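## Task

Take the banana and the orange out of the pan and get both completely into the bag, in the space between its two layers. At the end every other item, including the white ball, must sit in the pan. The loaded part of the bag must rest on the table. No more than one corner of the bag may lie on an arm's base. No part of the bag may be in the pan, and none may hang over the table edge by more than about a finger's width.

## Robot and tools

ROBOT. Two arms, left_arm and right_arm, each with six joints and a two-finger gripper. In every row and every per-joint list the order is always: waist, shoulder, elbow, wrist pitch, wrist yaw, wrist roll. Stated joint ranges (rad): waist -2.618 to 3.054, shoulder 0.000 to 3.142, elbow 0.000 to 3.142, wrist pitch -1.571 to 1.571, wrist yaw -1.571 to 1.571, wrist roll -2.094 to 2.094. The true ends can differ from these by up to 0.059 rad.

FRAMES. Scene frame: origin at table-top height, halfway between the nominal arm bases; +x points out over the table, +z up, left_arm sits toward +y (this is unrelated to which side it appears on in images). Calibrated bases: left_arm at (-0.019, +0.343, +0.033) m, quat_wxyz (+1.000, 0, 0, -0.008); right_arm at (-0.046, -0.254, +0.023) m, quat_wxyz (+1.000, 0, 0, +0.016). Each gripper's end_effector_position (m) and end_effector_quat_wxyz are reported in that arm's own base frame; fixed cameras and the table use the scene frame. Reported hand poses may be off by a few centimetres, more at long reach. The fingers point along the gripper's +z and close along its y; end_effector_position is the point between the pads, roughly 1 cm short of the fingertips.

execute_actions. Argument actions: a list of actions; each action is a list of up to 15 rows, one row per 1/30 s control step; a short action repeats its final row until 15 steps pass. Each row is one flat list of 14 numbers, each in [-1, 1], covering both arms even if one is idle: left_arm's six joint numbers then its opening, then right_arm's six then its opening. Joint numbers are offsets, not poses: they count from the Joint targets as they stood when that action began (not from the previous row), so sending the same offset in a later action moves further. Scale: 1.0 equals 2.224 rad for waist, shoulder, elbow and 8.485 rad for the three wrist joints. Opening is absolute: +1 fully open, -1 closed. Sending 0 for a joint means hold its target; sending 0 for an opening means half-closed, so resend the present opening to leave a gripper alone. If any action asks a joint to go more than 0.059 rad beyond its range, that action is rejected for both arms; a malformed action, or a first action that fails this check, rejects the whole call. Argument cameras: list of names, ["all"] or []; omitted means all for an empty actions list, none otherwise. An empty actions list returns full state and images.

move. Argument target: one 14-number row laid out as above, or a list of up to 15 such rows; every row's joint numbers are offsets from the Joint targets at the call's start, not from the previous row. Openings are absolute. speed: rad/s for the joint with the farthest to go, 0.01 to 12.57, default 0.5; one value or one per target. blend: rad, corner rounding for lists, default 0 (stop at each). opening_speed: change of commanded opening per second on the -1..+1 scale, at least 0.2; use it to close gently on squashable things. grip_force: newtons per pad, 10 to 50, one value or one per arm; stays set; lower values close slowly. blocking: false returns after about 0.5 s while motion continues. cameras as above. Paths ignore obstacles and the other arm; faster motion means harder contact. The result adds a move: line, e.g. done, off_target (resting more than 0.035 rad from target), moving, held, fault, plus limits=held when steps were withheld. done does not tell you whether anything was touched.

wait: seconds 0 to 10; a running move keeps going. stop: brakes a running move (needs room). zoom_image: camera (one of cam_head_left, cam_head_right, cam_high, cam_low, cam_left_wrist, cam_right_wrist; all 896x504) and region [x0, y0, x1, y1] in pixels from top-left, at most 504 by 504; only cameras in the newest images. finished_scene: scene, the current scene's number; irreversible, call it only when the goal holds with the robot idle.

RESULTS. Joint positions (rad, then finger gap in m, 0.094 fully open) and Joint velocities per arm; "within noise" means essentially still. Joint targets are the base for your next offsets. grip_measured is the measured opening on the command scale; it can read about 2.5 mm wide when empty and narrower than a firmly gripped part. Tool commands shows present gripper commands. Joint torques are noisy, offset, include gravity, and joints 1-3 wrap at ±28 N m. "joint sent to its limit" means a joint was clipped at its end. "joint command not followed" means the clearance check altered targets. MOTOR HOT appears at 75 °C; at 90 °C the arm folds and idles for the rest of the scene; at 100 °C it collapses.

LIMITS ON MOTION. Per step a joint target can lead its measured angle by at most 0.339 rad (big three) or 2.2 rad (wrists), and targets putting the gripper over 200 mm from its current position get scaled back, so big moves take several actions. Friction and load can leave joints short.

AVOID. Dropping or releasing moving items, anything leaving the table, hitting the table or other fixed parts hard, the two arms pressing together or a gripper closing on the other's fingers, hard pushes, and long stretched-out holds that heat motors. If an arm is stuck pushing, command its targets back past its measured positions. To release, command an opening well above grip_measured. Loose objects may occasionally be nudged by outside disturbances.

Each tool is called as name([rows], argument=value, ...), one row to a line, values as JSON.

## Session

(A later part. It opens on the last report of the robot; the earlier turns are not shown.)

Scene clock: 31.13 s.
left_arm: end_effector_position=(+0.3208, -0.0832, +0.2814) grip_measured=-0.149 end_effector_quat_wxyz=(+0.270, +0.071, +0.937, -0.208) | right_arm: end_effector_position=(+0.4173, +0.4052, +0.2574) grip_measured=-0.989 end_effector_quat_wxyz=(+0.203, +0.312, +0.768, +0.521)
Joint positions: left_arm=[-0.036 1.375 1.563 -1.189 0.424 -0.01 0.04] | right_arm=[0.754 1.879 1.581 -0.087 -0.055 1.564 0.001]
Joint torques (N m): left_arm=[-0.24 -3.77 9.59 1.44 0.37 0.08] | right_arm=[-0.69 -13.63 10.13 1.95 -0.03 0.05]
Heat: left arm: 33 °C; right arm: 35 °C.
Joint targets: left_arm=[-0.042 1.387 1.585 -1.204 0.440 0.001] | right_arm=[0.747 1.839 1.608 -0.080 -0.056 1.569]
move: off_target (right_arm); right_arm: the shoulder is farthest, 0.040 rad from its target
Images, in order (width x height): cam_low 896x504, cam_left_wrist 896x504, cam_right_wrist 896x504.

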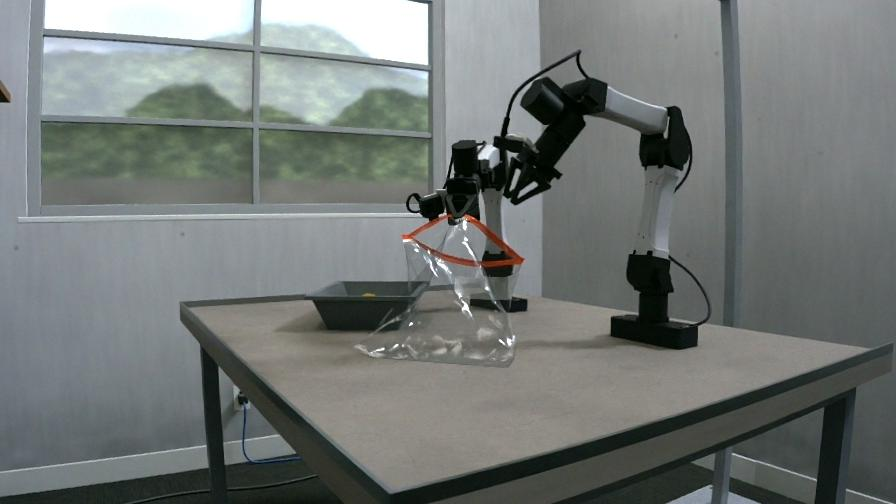

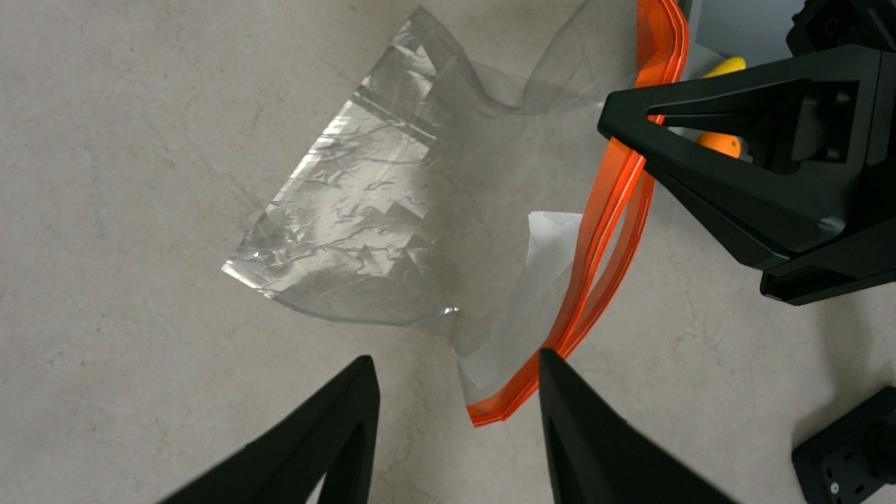

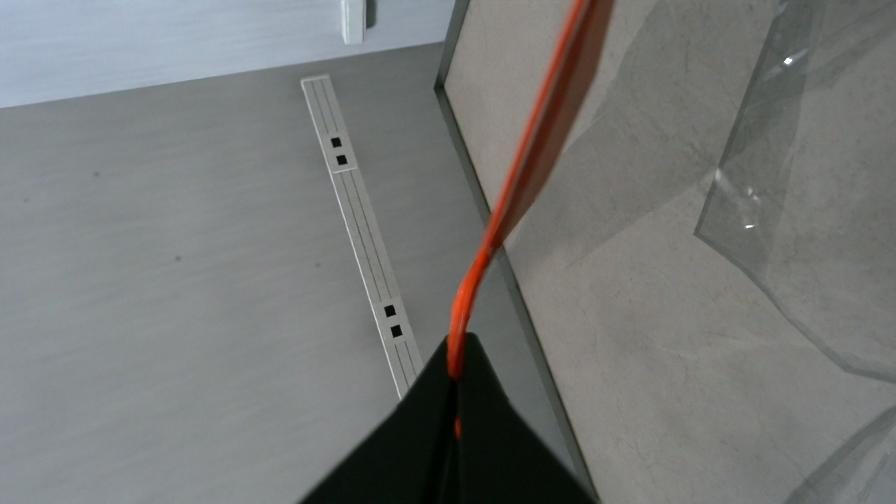

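move(target=[-0.152,-0.0283,-0.0746,0.026,-0.0271,0.039,-0.15,0,0,0,0,0,0,-1], speed=0.3, cameras=["cam_left_wrist","cam_low","cam_right_wrist"])

Scene clock: 33.80 s.
left_arm: end_effector_position=(+0.3111, -0.1650, +0.2602) grip_measured=-0.149 end_effector_quat_wxyz=(+0.322, +0.355, +0.870, -0.116) | right_arm: end_effector_position=(+0.4173, +0.4052, +0.2574) grip_measured=-0.989 end_effector_quat_wxyz=(+0.203, +0.312, +0.768, +0.521)
Joint positions: left_arm=[-0.376 1.344 1.431 -0.991 0.228 0.32 0.04] | right_arm=[0.754 1.879 1.581 -0.087 -0.055 1.564 0.001]
Joint torques (N m): left_arm=[-0.02 -6.35 6.75 1.86 -0.04 0.04] | right_arm=[-0.68 -13.65 10.11 1.95 -0.03 0.05]
Heat: left arm: 33 °C; right arm: 36 °C.
Joint targets: left_arm=[-0.380 1.324 1.420 -0.983 0.210 0.332] | right_arm=[0.747 1.839 1.608 -0.080 -0.056 1.569]
move: off_target (right_arm); right_arm: the shoulder is farthest, 0.040 rad from its target
Images, in order (width x height): cam_low 896x504, cam_left_wrist 896x504, cam_right_wrist 896x504.

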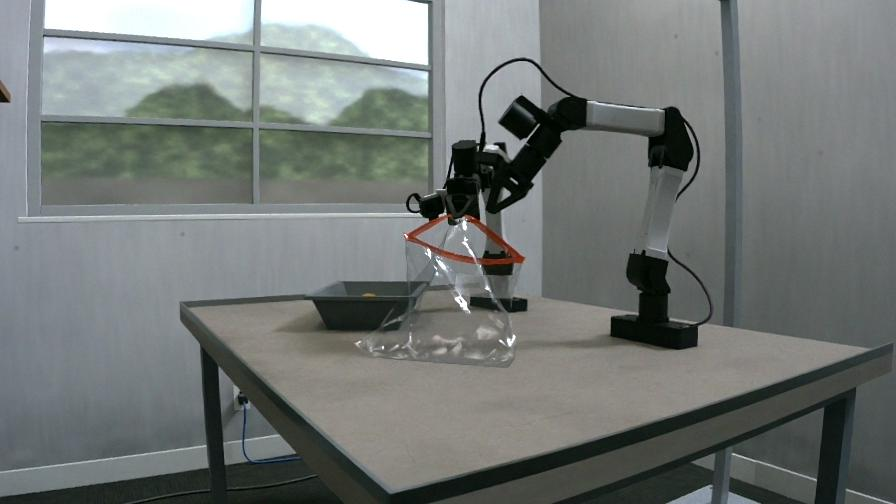

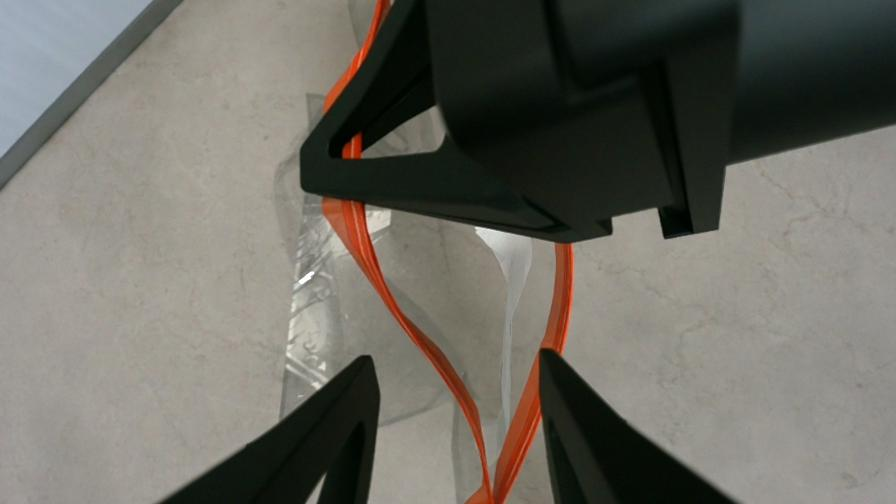

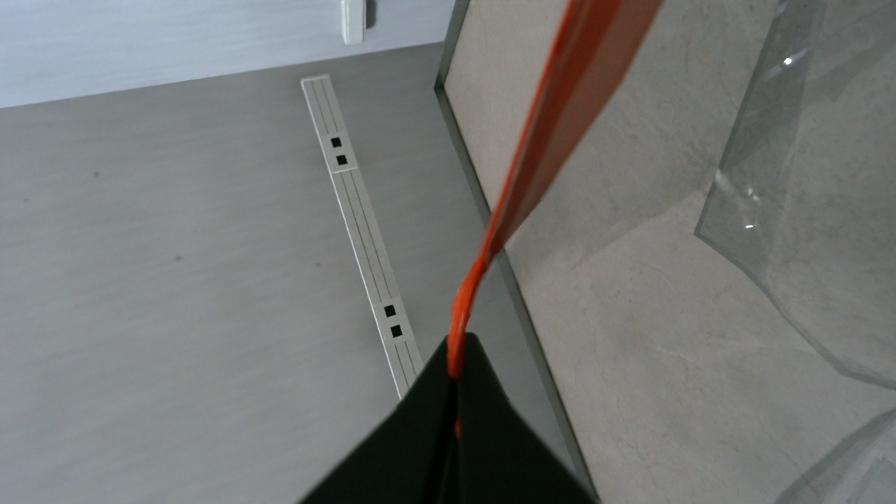

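move(target=[-0.0459,0.0603,0.0594,-0.011,-0.033,-0.0391,-0.15,0,0,0,0,0,0,-1], speed=0.3, cameras=["cam_left_wrist","cam_low"])

Scene clock: 37.40 s.
left_arm: end_effector_position=(+0.3281, -0.1586, +0.2493) grip_measured=-0.149 end_effector_quat_wxyz=(+0.289, +0.223, +0.930, -0.042) | right_arm: end_effector_position=(+0.4173, +0.4052, +0.2574) grip_measured=-0.989 end_effector_quat_wxyz=(+0.203, +0.312, +0.768, +0.521)
Joint positions: left_arm=[-0.476 1.446 1.527 -1.062 -0.053 0.012 0.04] | right_arm=[0.754 1.879 1.581 -0.087 -0.055 1.564 0.001]
Joint torques (N m): left_arm=[-0.29 -4.68 10.15 1.5 -0.17 -0.16] | right_arm=[-0.69 -13.65 10.11 1.95 -0.03 0.05]
Heat: left arm: 33 °C; right arm: 38 °C.
Joint targets: left_arm=[-0.482 1.458 1.552 -1.076 -0.070 0.000] | right_arm=[0.747 1.839 1.608 -0.080 -0.056 1.569]
move: off_target (right_arm); right_arm: the shoulder is farthest, 0.040 rad from its target
Images, in order (width x height): cam_low 896x504, cam_left_wrist 896x504.

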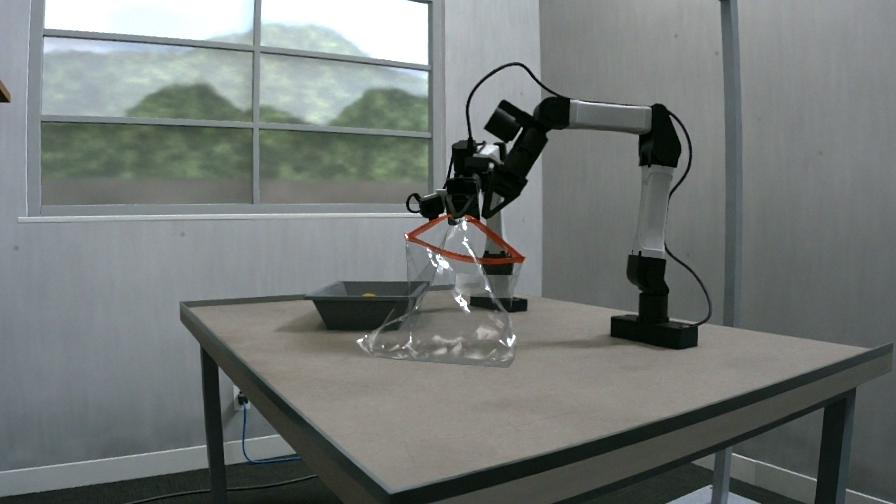

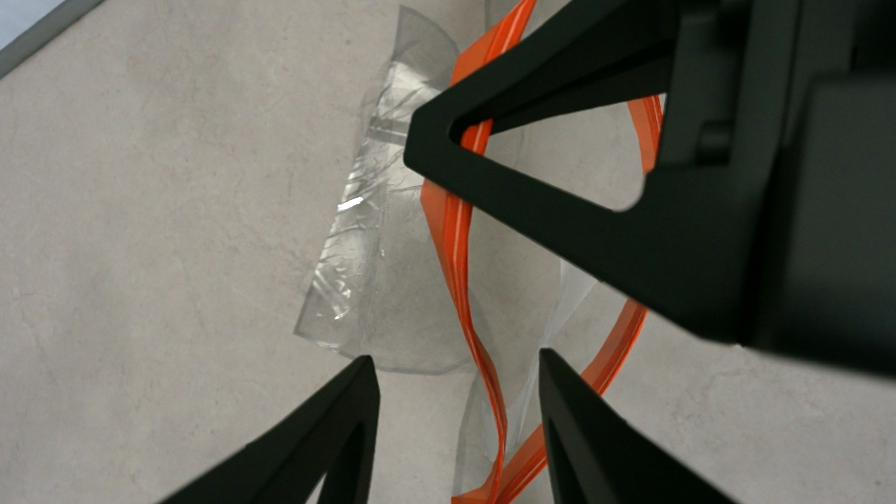

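move(target=[0,0.0121,-0.0625,0.016,0,0,-0.4,0,0,0,0,0,0,-1], speed=0.15, cameras=["cam_left_wrist","cam_low"])

Scene clock: 39.40 s.
left_arm: end_effector_position=(+0.3409, -0.1649, +0.2238) grip_measured=-0.398 end_effector_quat_wxyz=(+0.294, +0.220, +0.929, -0.044) | right_arm: end_effector_position=(+0.4171, +0.4015, +0.2509) grip_measured=-0.989 end_effector_quat_wxyz=(+0.199, +0.318, +0.774, +0.510)
Joint positions: left_arm=[-0.476 1.462 1.43 -0.936 -0.054 0.006 0.028] | right_arm=[0.75 1.879 1.581 -0.116 -0.055 1.564 0.001]
Joint torques (N m): left_arm=[-0.34 -4.21 6.3 1.59 -0.16 -0.11] | right_arm=[-0.27 -13.61 10.11 2.21 -0.02 0.05]
Heat: left arm: 33 °C; right arm: 39 °C.
Joint targets: left_arm=[-0.482 1.485 1.413 -0.941 -0.070 0.000] | right_arm=[0.747 1.839 1.608 -0.080 -0.056 1.569]
move: off_target (right_arm); right_arm: the shoulder is farthest, 0.040 rad from its target
Images, in order (width x height): cam_low 896x504, cam_left_wrist 896x504.

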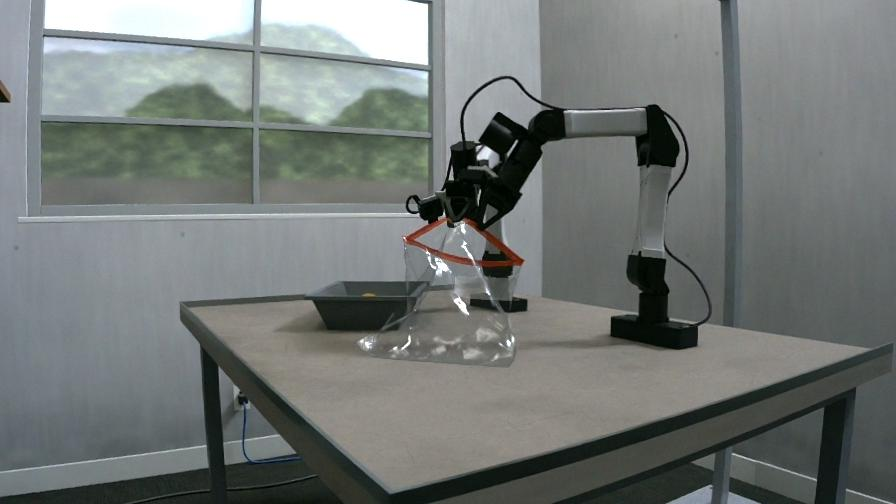

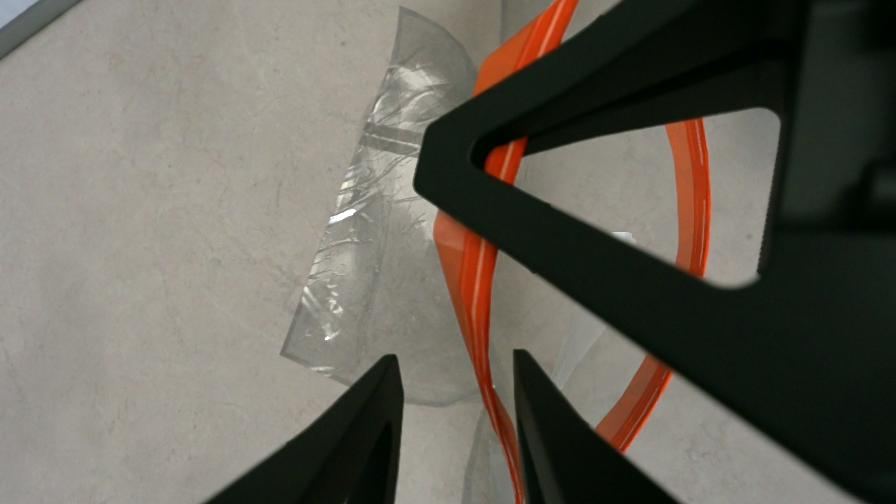

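move(target=[0,0,0,0,0,0,-1,0,0,0,0,0,0,-1], opening_speed=0.6, cameras=["cam_left_wrist","cam_right_wrist"])

Scene clock: 40.80 s.
left_arm: end_effector_position=(+0.3410, -0.1650, +0.2239) grip_measured=-0.985 end_effector_quat_wxyz=(+0.295, +0.220, +0.929, -0.044) | right_arm: end_effector_position=(+0.4171, +0.4015, +0.2509) grip_measured=-0.989 end_effector_quat_wxyz=(+0.199, +0.318, +0.774, +0.510)
Joint positions: left_arm=[-0.476 1.462 1.43 -0.936 -0.054 0.006 0.001] | right_arm=[0.75 1.879 1.581 -0.116 -0.055 1.564 0.001]
Joint torques (N m): left_arm=[-0.32 -4.25 6.35 1.63 -0.16 -0.11] | right_arm=[-0.25 -13.63 10.11 2.21 -0.03 0.05]
Heat: left arm: 33 °C; right arm: 39 °C.
Joint targets: left_arm=[-0.482 1.485 1.413 -0.941 -0.070 0.000] | right_arm=[0.747 1.839 1.608 -0.080 -0.056 1.569]
move: off_target (right_arm); right_arm: the shoulder is farthest, 0.040 rad from its target
Images, in order (width x height): cam_left_wrist 896x504, cam_right_wrist 896x504.

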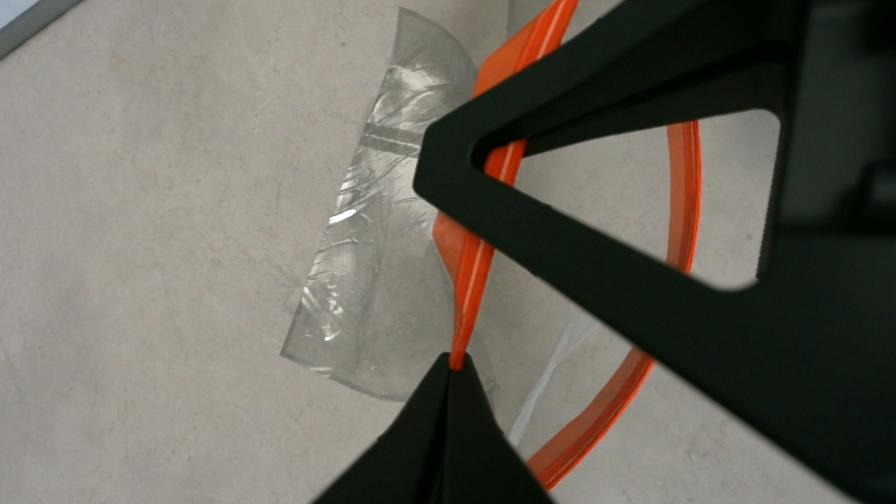

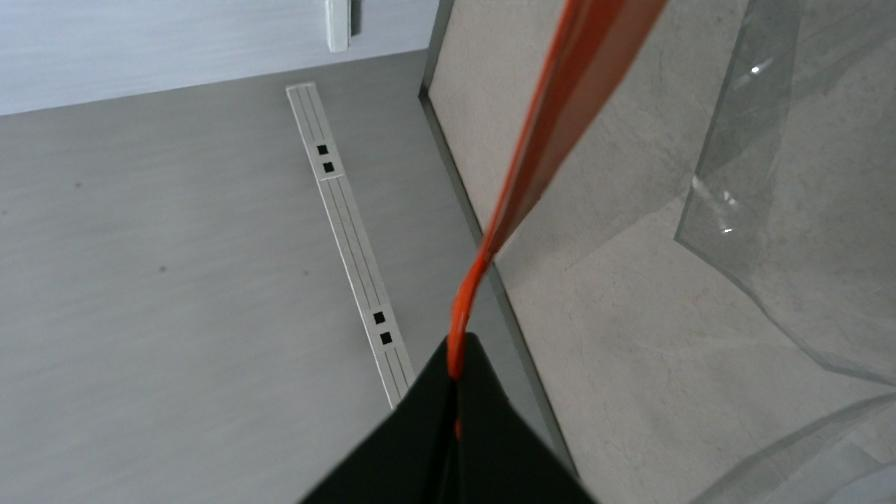

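move([
  [0,0,0,0,0,0,-1,0,0,0,0,0,0,-0.65],
  [0,0,0,0,0,0,-1,-0.0135,-0.1758,-0.2253,0.007,0,0,-0.65],
], speed=0.25, opening_speed=0.5, cameras=["cam_left_wrist","cam_low","cam_head_left","cam_right_wrist"])

Scene clock: 44.53 s.
left_arm: end_effector_position=(+0.3411, -0.1650, +0.2174) grip_measured=-0.985 end_effector_quat_wxyz=(+0.287, +0.220, +0.931, -0.042) | right_arm: end_effector_position=(+0.3483, +0.3209, +0.2436) grip_measured=-0.651 end_effector_quat_wxyz=(+0.205, +0.328, +0.771, +0.507)
Joint positions: left_arm=[-0.476 1.473 1.423 -0.935 -0.054 0.006 0.001] | right_arm=[0.724 1.482 1.11 -0.042 -0.055 1.564 0.016]
Joint torques (N m): left_arm=[-0.28 -5.2 7.01 1.58 -0.15 -0.1] | right_arm=[-0.68 -9.59 7.2 2.1 -0.03 0.04]
Heat: left arm: 33 °C; right arm: 40 °C.
Joint targets: left_arm=[-0.482 1.485 1.413 -0.941 -0.070 0.000] | right_arm=[0.717 1.448 1.107 -0.021 -0.056 1.569]
move: done
Images, in order (width x height): cam_head_left 896x504, cam_low 896x504, cam_left_wrist 896x504, cam_right_wrist 896x504.

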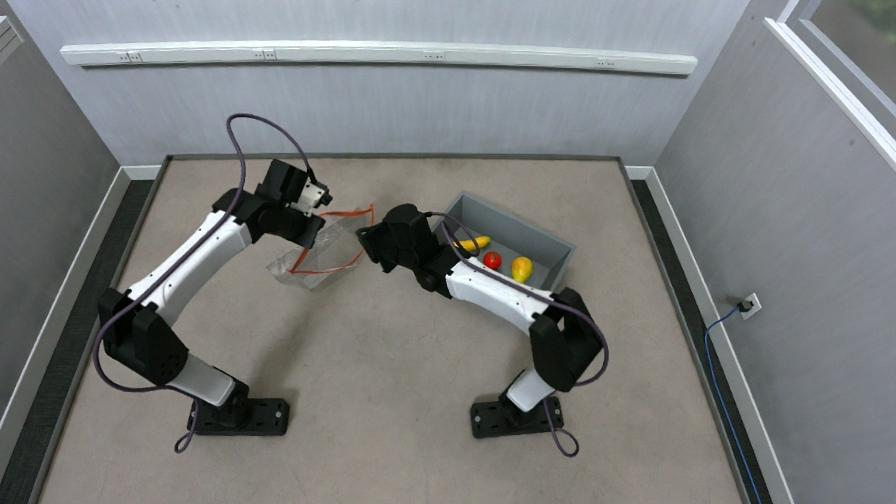

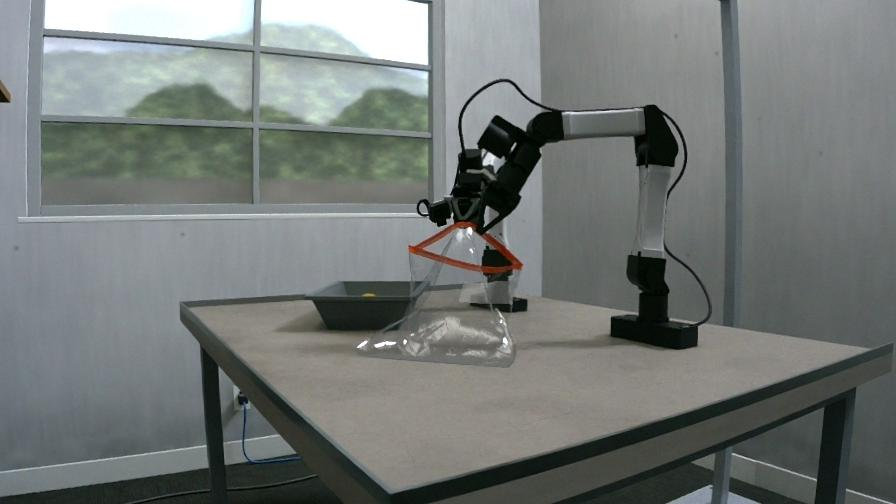

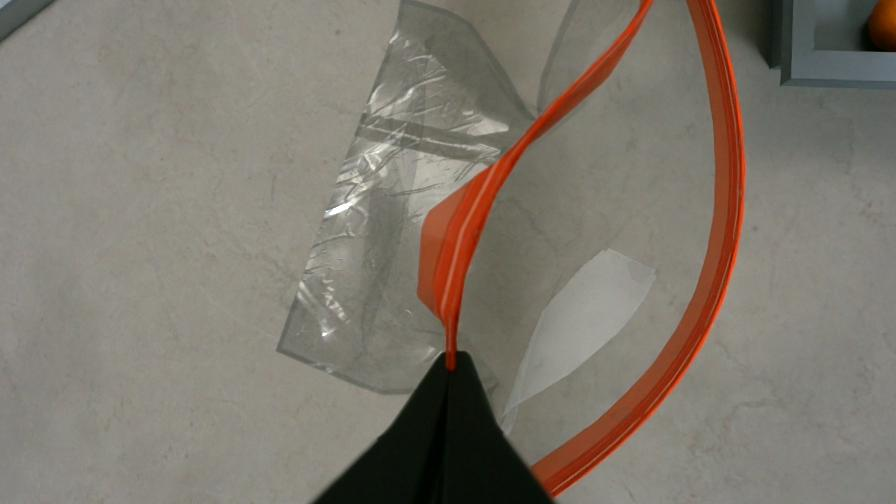

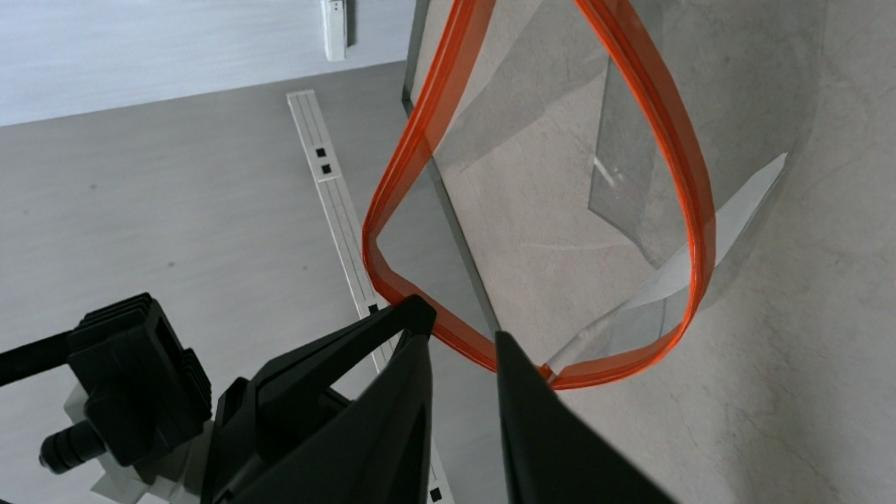

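move([
  [0,0,0,0,0,0,-1,-0.1,0,0,0,0,0,-0.65],
  [0,0,0,0,0,0,-1,-0.21,0.038,0.306,-0.1567,0.0066,-0.185,0.3],
], speed=0.7, blend=0.1, cameras=["cam_left_wrist","cam_low","cam_head_left","cam_right_wrist"])

Scene clock: 49.17 s.
left_arm: end_effector_position=(+0.3411, -0.1650, +0.2174) grip_measured=-0.985 end_effector_quat_wxyz=(+0.287, +0.220, +0.931, -0.042) | right_arm: end_effector_position=(+0.3293, +0.0877, +0.2719) grip_measured=+0.299 end_effector_quat_wxyz=(+0.226, -0.121, +0.966, +0.034)
Joint positions: left_arm=[-0.476 1.473 1.423 -0.935 -0.054 0.006 0.001] | right_arm=[0.256 1.52 1.762 -1.35 -0.009 0.008 0.061]
Joint torques (N m): left_arm=[-0.28 -5.19 6.97 1.59 -0.17 -0.1] | right_arm=[-0.55 -4.53 8.64 1.14 0.06 -0.05]
Heat: left arm: 32 °C; right arm: 39 °C.
Joint targets: left_arm=[-0.482 1.485 1.413 -0.941 -0.070 0.000] | right_arm=[0.249 1.533 1.787 -1.350 0.000 0.000]
move: done
Images, in order (width x height): cam_head_left 896x504, cam_low 896x504, cam_left_wrist 896x504, cam_right_wrist 896x504.

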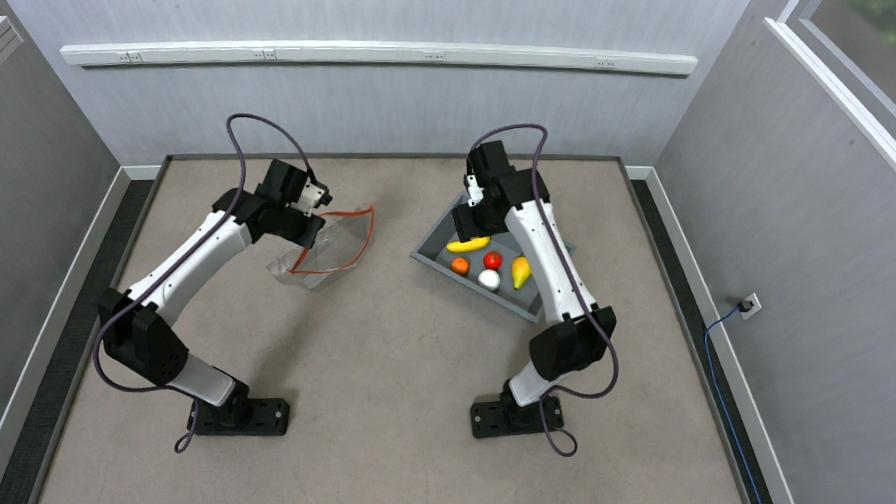

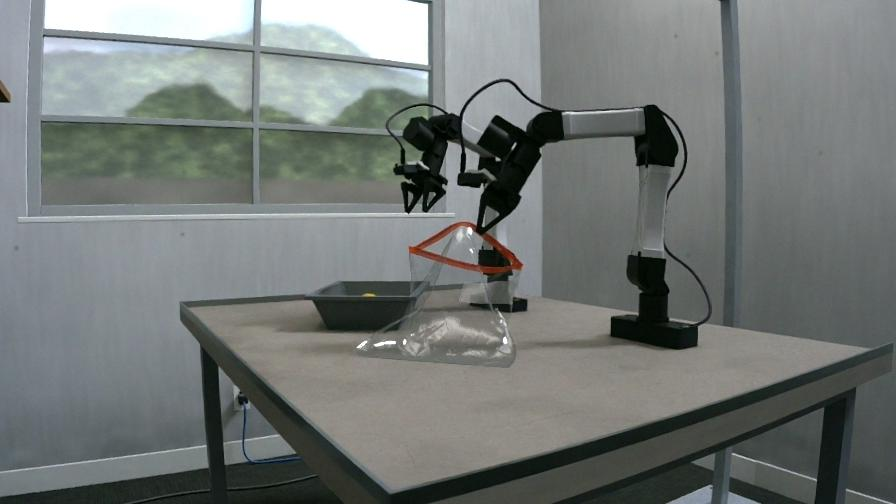

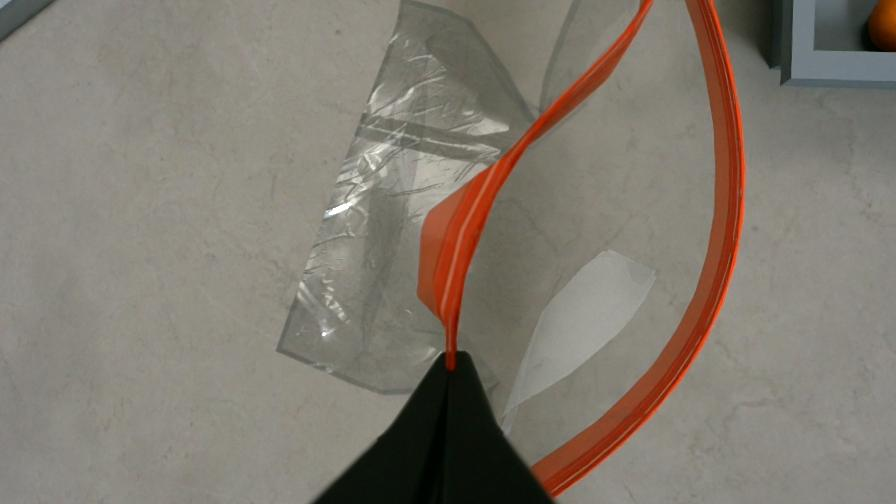

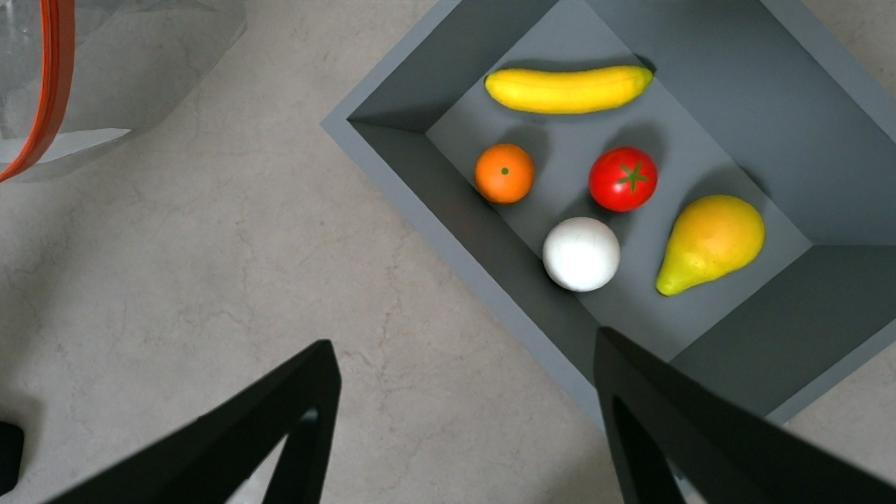

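move(target=[0,0,0,0,0,0,-1,-0.0486,0.147,-0.1655,0.0623,0,0.1014,0.4], speed=0.7, cameras=["cam_right_wrist"])

Scene clock: 52.17 s.
left_arm: end_effector_position=(+0.3411, -0.1650, +0.2174) grip_measured=-0.985 end_effector_quat_wxyz=(+0.287, +0.220, +0.931, -0.042) | right_arm: end_effector_position=(+0.4095, +0.0620, +0.0806) grip_measured=+0.399 end_effector_quat_wxyz=(+0.128, +0.341, +0.928, +0.075)
Joint positions: left_arm=[-0.476 1.473 1.423 -0.935 -0.054 0.006 0.001] | right_arm=[0.147 1.855 1.418 -0.836 -0.009 0.852 0.066]
Joint torques (N m): left_arm=[-0.29 -5.16 6.99 1.58 -0.18 -0.11] | right_arm=[-0.47 -8.44 6.61 0.95 0.09 0.07]
Heat: left arm: 32 °C; right arm: 39 °C.
Joint targets: left_arm=[-0.482 1.485 1.413 -0.941 -0.070 0.000] | right_arm=[0.141 1.860 1.419 -0.822 0.000 0.860]
move: done
Images, in order (width x height): cam_right_wrist 896x504.

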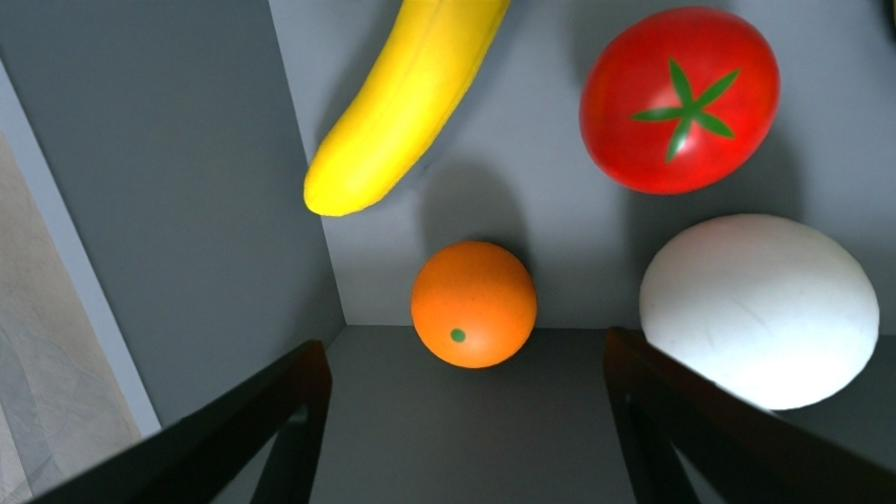

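move(target=[0,0,0,0,0,0,-1,0.0301,0,-0.0661,0.0151,0,0.0079,0.4], speed=0.3, cameras=["cam_right_wrist"])

Scene clock: 54.40 s.
left_arm: end_effector_position=(+0.3411, -0.1650, +0.2174) grip_measured=-0.985 end_effector_quat_wxyz=(+0.287, +0.220, +0.931, -0.042) | right_arm: end_effector_position=(+0.3920, +0.0826, +0.0443) grip_measured=+0.399 end_effector_quat_wxyz=(+0.117, +0.346, +0.928, +0.078)
Joint positions: left_arm=[-0.476 1.473 1.423 -0.935 -0.054 0.006 0.001] | right_arm=[0.204 1.855 1.274 -0.708 -0.008 0.919 0.066]
Joint torques (N m): left_arm=[-0.29 -5.2 6.98 1.58 -0.16 -0.11] | right_arm=[0.43 -8.2 6.15 0.85 0.09 0.11]
Heat: left arm: 32 °C; right arm: 39 °C.
Joint targets: left_arm=[-0.482 1.485 1.413 -0.941 -0.070 0.000] | right_arm=[0.209 1.860 1.272 -0.694 0.000 0.927]
move: done
Images, in order (width x height): cam_right_wrist 896x504.

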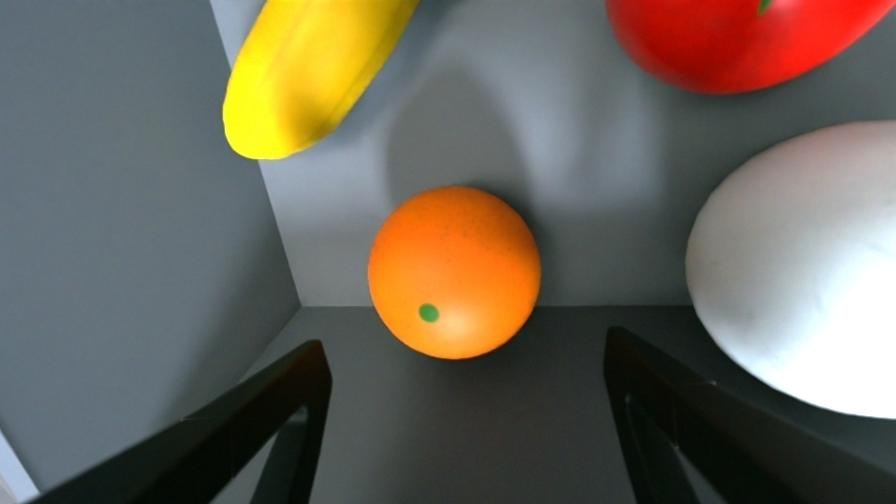

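move(target=[0,0,0,0,0,0,-1,0.0101,0.0342,-0.0576,0.024,0,0.0026,0.4], speed=0.15, cameras=["cam_right_wrist"])

Scene clock: 56.43 s.
left_arm: end_effector_position=(+0.3411, -0.1650, +0.2174) grip_measured=-0.985 end_effector_quat_wxyz=(+0.287, +0.220, +0.931, -0.042) | right_arm: end_effector_position=(+0.3949, +0.0867, +0.0026) grip_measured=+0.399 end_effector_quat_wxyz=(+0.132, +0.346, +0.925, +0.082)
Joint positions: left_arm=[-0.476 1.473 1.423 -0.935 -0.054 0.006 0.001] | right_arm=[0.219 1.913 1.161 -0.508 0.007 0.935 0.066]
Joint torques (N m): left_arm=[-0.32 -5.18 6.99 1.59 -0.17 -0.11] | right_arm=[1.16 -6.76 4.31 1.03 -0.05 0.22]
Heat: left arm: 32 °C; right arm: 39 °C.
Joint targets: left_arm=[-0.482 1.485 1.413 -0.941 -0.070 0.000] | right_arm=[0.231 1.936 1.144 -0.490 0.000 0.949]
move: done
Images, in order (width x height): cam_right_wrist 896x504.

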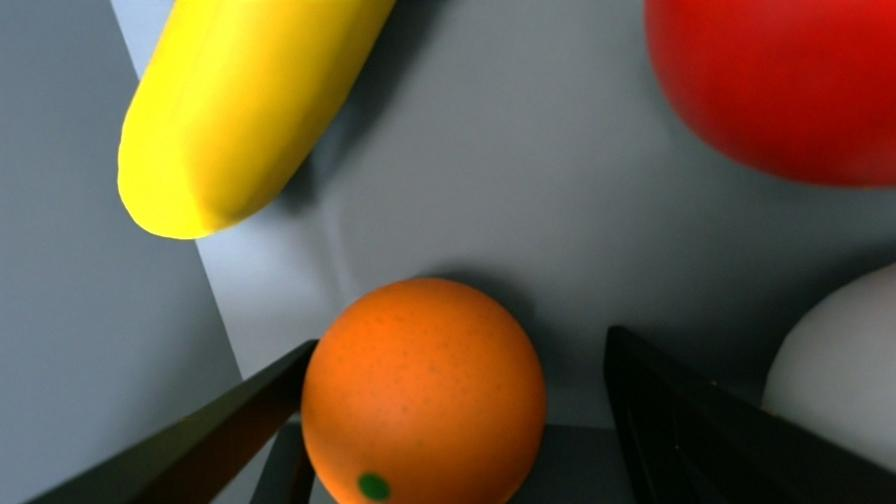

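move(target=[0,0,0,0,0,0,-1,0.0108,-0.0274,0.0207,-0.0047,0,0,0.4], speed=0.15, cameras=["cam_right_wrist"])

Scene clock: 57.80 s.
left_arm: end_effector_position=(+0.3411, -0.1650, +0.2174) grip_measured=-0.985 end_effector_quat_wxyz=(+0.287, +0.220, +0.931, -0.042) | right_arm: end_effector_position=(+0.3933, +0.0958, +0.0039) grip_measured=+0.399 end_effector_quat_wxyz=(+0.133, +0.335, +0.929, +0.079)
Joint positions: left_arm=[-0.476 1.473 1.423 -0.935 -0.054 0.006 0.001] | right_arm=[0.246 1.913 1.167 -0.516 0.017 0.936 0.066]
Joint torques (N m): left_arm=[-0.28 -5.18 6.99 1.6 -0.17 -0.11] | right_arm=[0.9 -12.16 8.09 0.69 -0.13 0.16]
Heat: left arm: 32 °C; right arm: 39 °C.
Joint targets: left_arm=[-0.482 1.485 1.413 -0.941 -0.070 0.000] | right_arm=[0.255 1.875 1.190 -0.530 0.000 0.949]
move: off_target (right_arm); right_arm: the shoulder is farthest, 0.038 rad from its target
Images, in order (width x height): cam_right_wrist 896x504.

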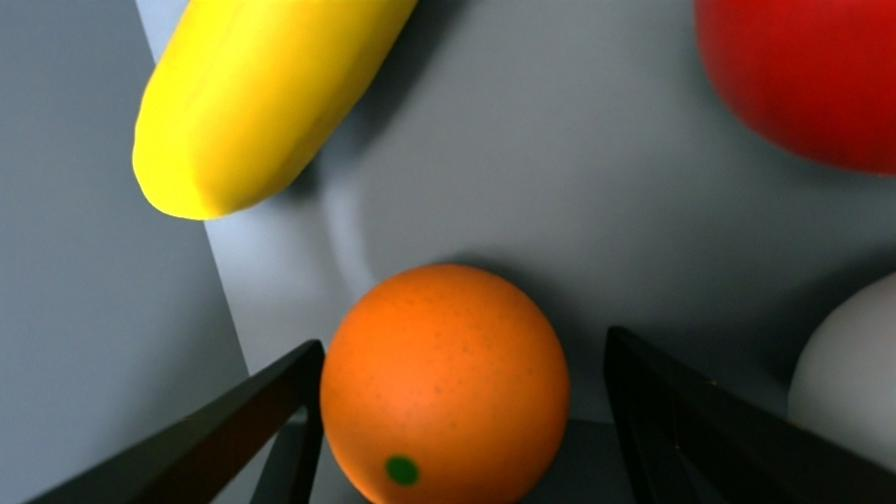

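move(target=[0,0,0,0,0,0,-1,0,0,0,0,0,0,0.0], opening_speed=0.5, grip_force=[50,25], cameras=["cam_right_wrist"])

Scene clock: 59.57 s.
left_arm: end_effector_position=(+0.3411, -0.1650, +0.2174) grip_measured=-0.985 end_effector_quat_wxyz=(+0.287, +0.220, +0.931, -0.042) | right_arm: end_effector_position=(+0.3917, +0.0957, +0.0033) grip_measured=+0.002 end_effector_quat_wxyz=(+0.129, +0.336, +0.930, +0.078)
Joint positions: left_arm=[-0.476 1.473 1.423 -0.935 -0.054 0.006 0.001] | right_arm=[0.246 1.913 1.167 -0.522 0.015 0.938 0.047]
Joint torques (N m): left_arm=[-0.31 -5.16 7.01 1.59 -0.17 -0.11] | right_arm=[0.88 -12.14 8.09 0.74 -0.12 0.14]
Heat: left arm: 32 °C; right arm: 39 °C.
Joint targets: left_arm=[-0.482 1.485 1.413 -0.941 -0.070 0.000] | right_arm=[0.255 1.875 1.190 -0.530 0.000 0.949]
grip_force (N): 50, 25
move: off_target (right_arm); right_arm: the shoulder is farthest, 0.038 rad from its target
Images, in order (width x height): cam_right_wrist 896x504.

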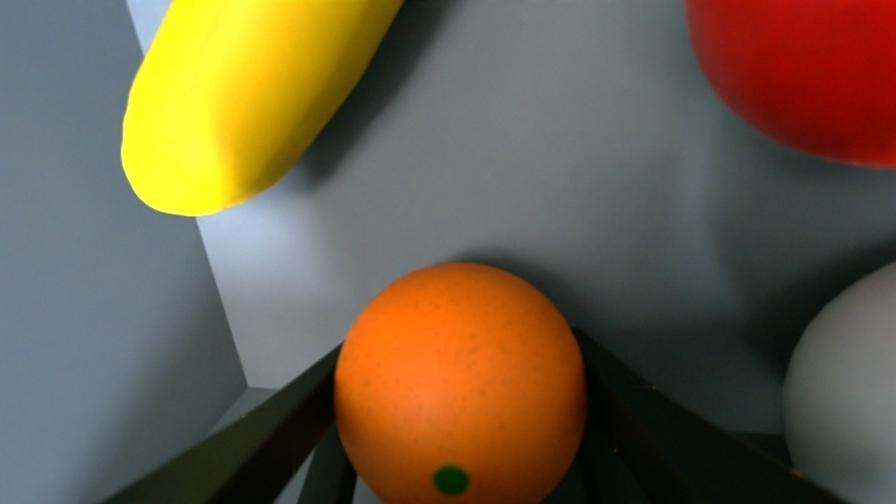

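move([
  [0,0,0,0,0,0,-1,0,0,0,0,0,0,-0.025],
  [0,0,0,0,0,0,-1,0,-0.2136,0.0135,-0.0053,0,0,-0.025],
  [0,0,0,0,0,0,-1,0.2406,-0.2023,-0.0247,0.0295,0,0.0296,-0.025],
], speed=[0.3,0.3,0.45], blend=[0,0.1,0], cameras=["cam_right_wrist","cam_left_wrist","cam_low","cam_high"])

Scene clock: 64.80 s.
left_arm: end_effector_position=(+0.3411, -0.1650, +0.2174) grip_measured=-0.985 end_effector_quat_wxyz=(+0.287, +0.220, +0.931, -0.042) | right_arm: end_effector_position=(+0.3115, +0.3122, +0.2212) grip_measured=-0.022 end_effector_quat_wxyz=(+0.257, +0.179, +0.866, +0.390)
Joint positions: left_arm=[-0.476 1.473 1.423 -0.935 -0.054 0.006 0.001] | right_arm=[0.788 1.435 1.139 -0.302 0.003 1.193 0.046]
Joint torques (N m): left_arm=[-0.29 -5.2 6.99 1.59 -0.16 -0.1] | right_arm=[0.27 -6.95 7.17 1.95 -0.03 0.1]
Heat: left arm: 32 °C; right arm: 40 °C.
Joint targets: left_arm=[-0.482 1.485 1.413 -0.941 -0.070 0.000] | right_arm=[0.790 1.425 1.135 -0.280 0.000 1.200]
grip_force (N): 50, 25
move: done
Images, in order (width x height): cam_high 896x504, cam_low 896x504, cam_left_wrist 896x504, cam_right_wrist 896x504.

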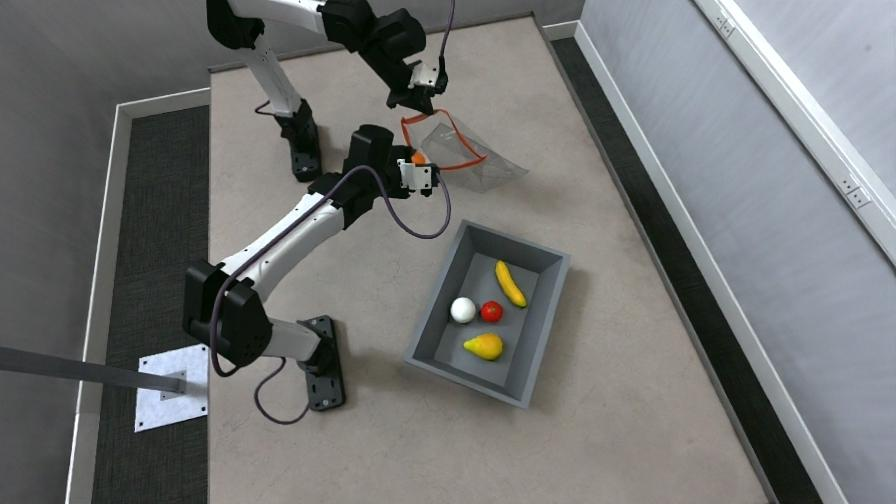

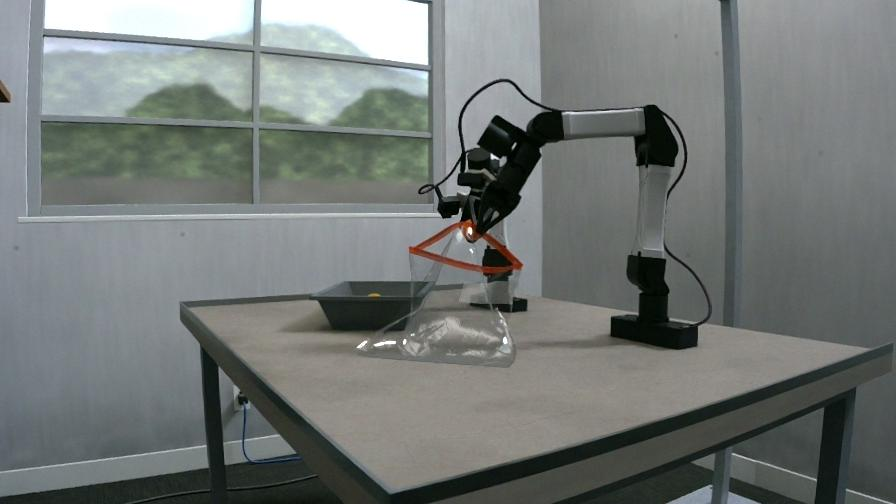

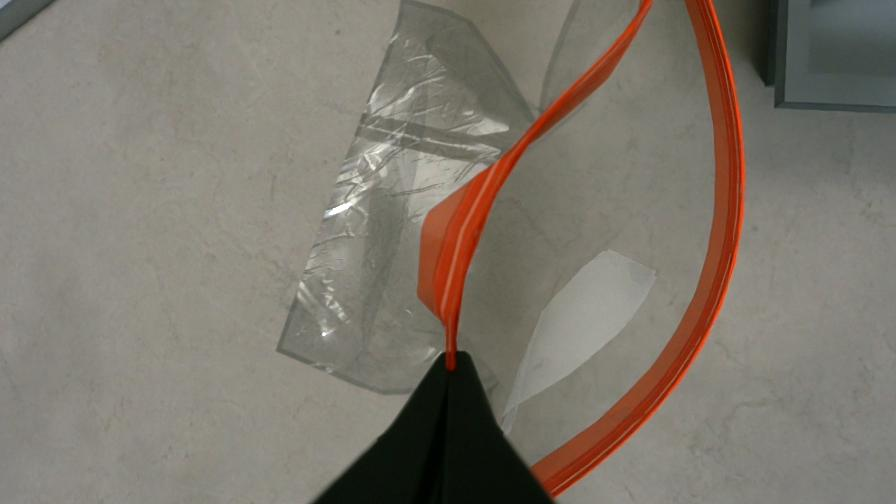

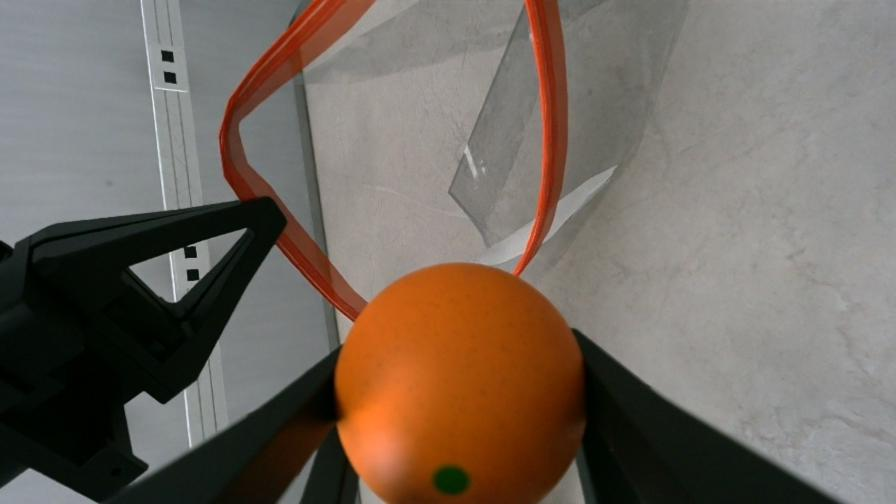

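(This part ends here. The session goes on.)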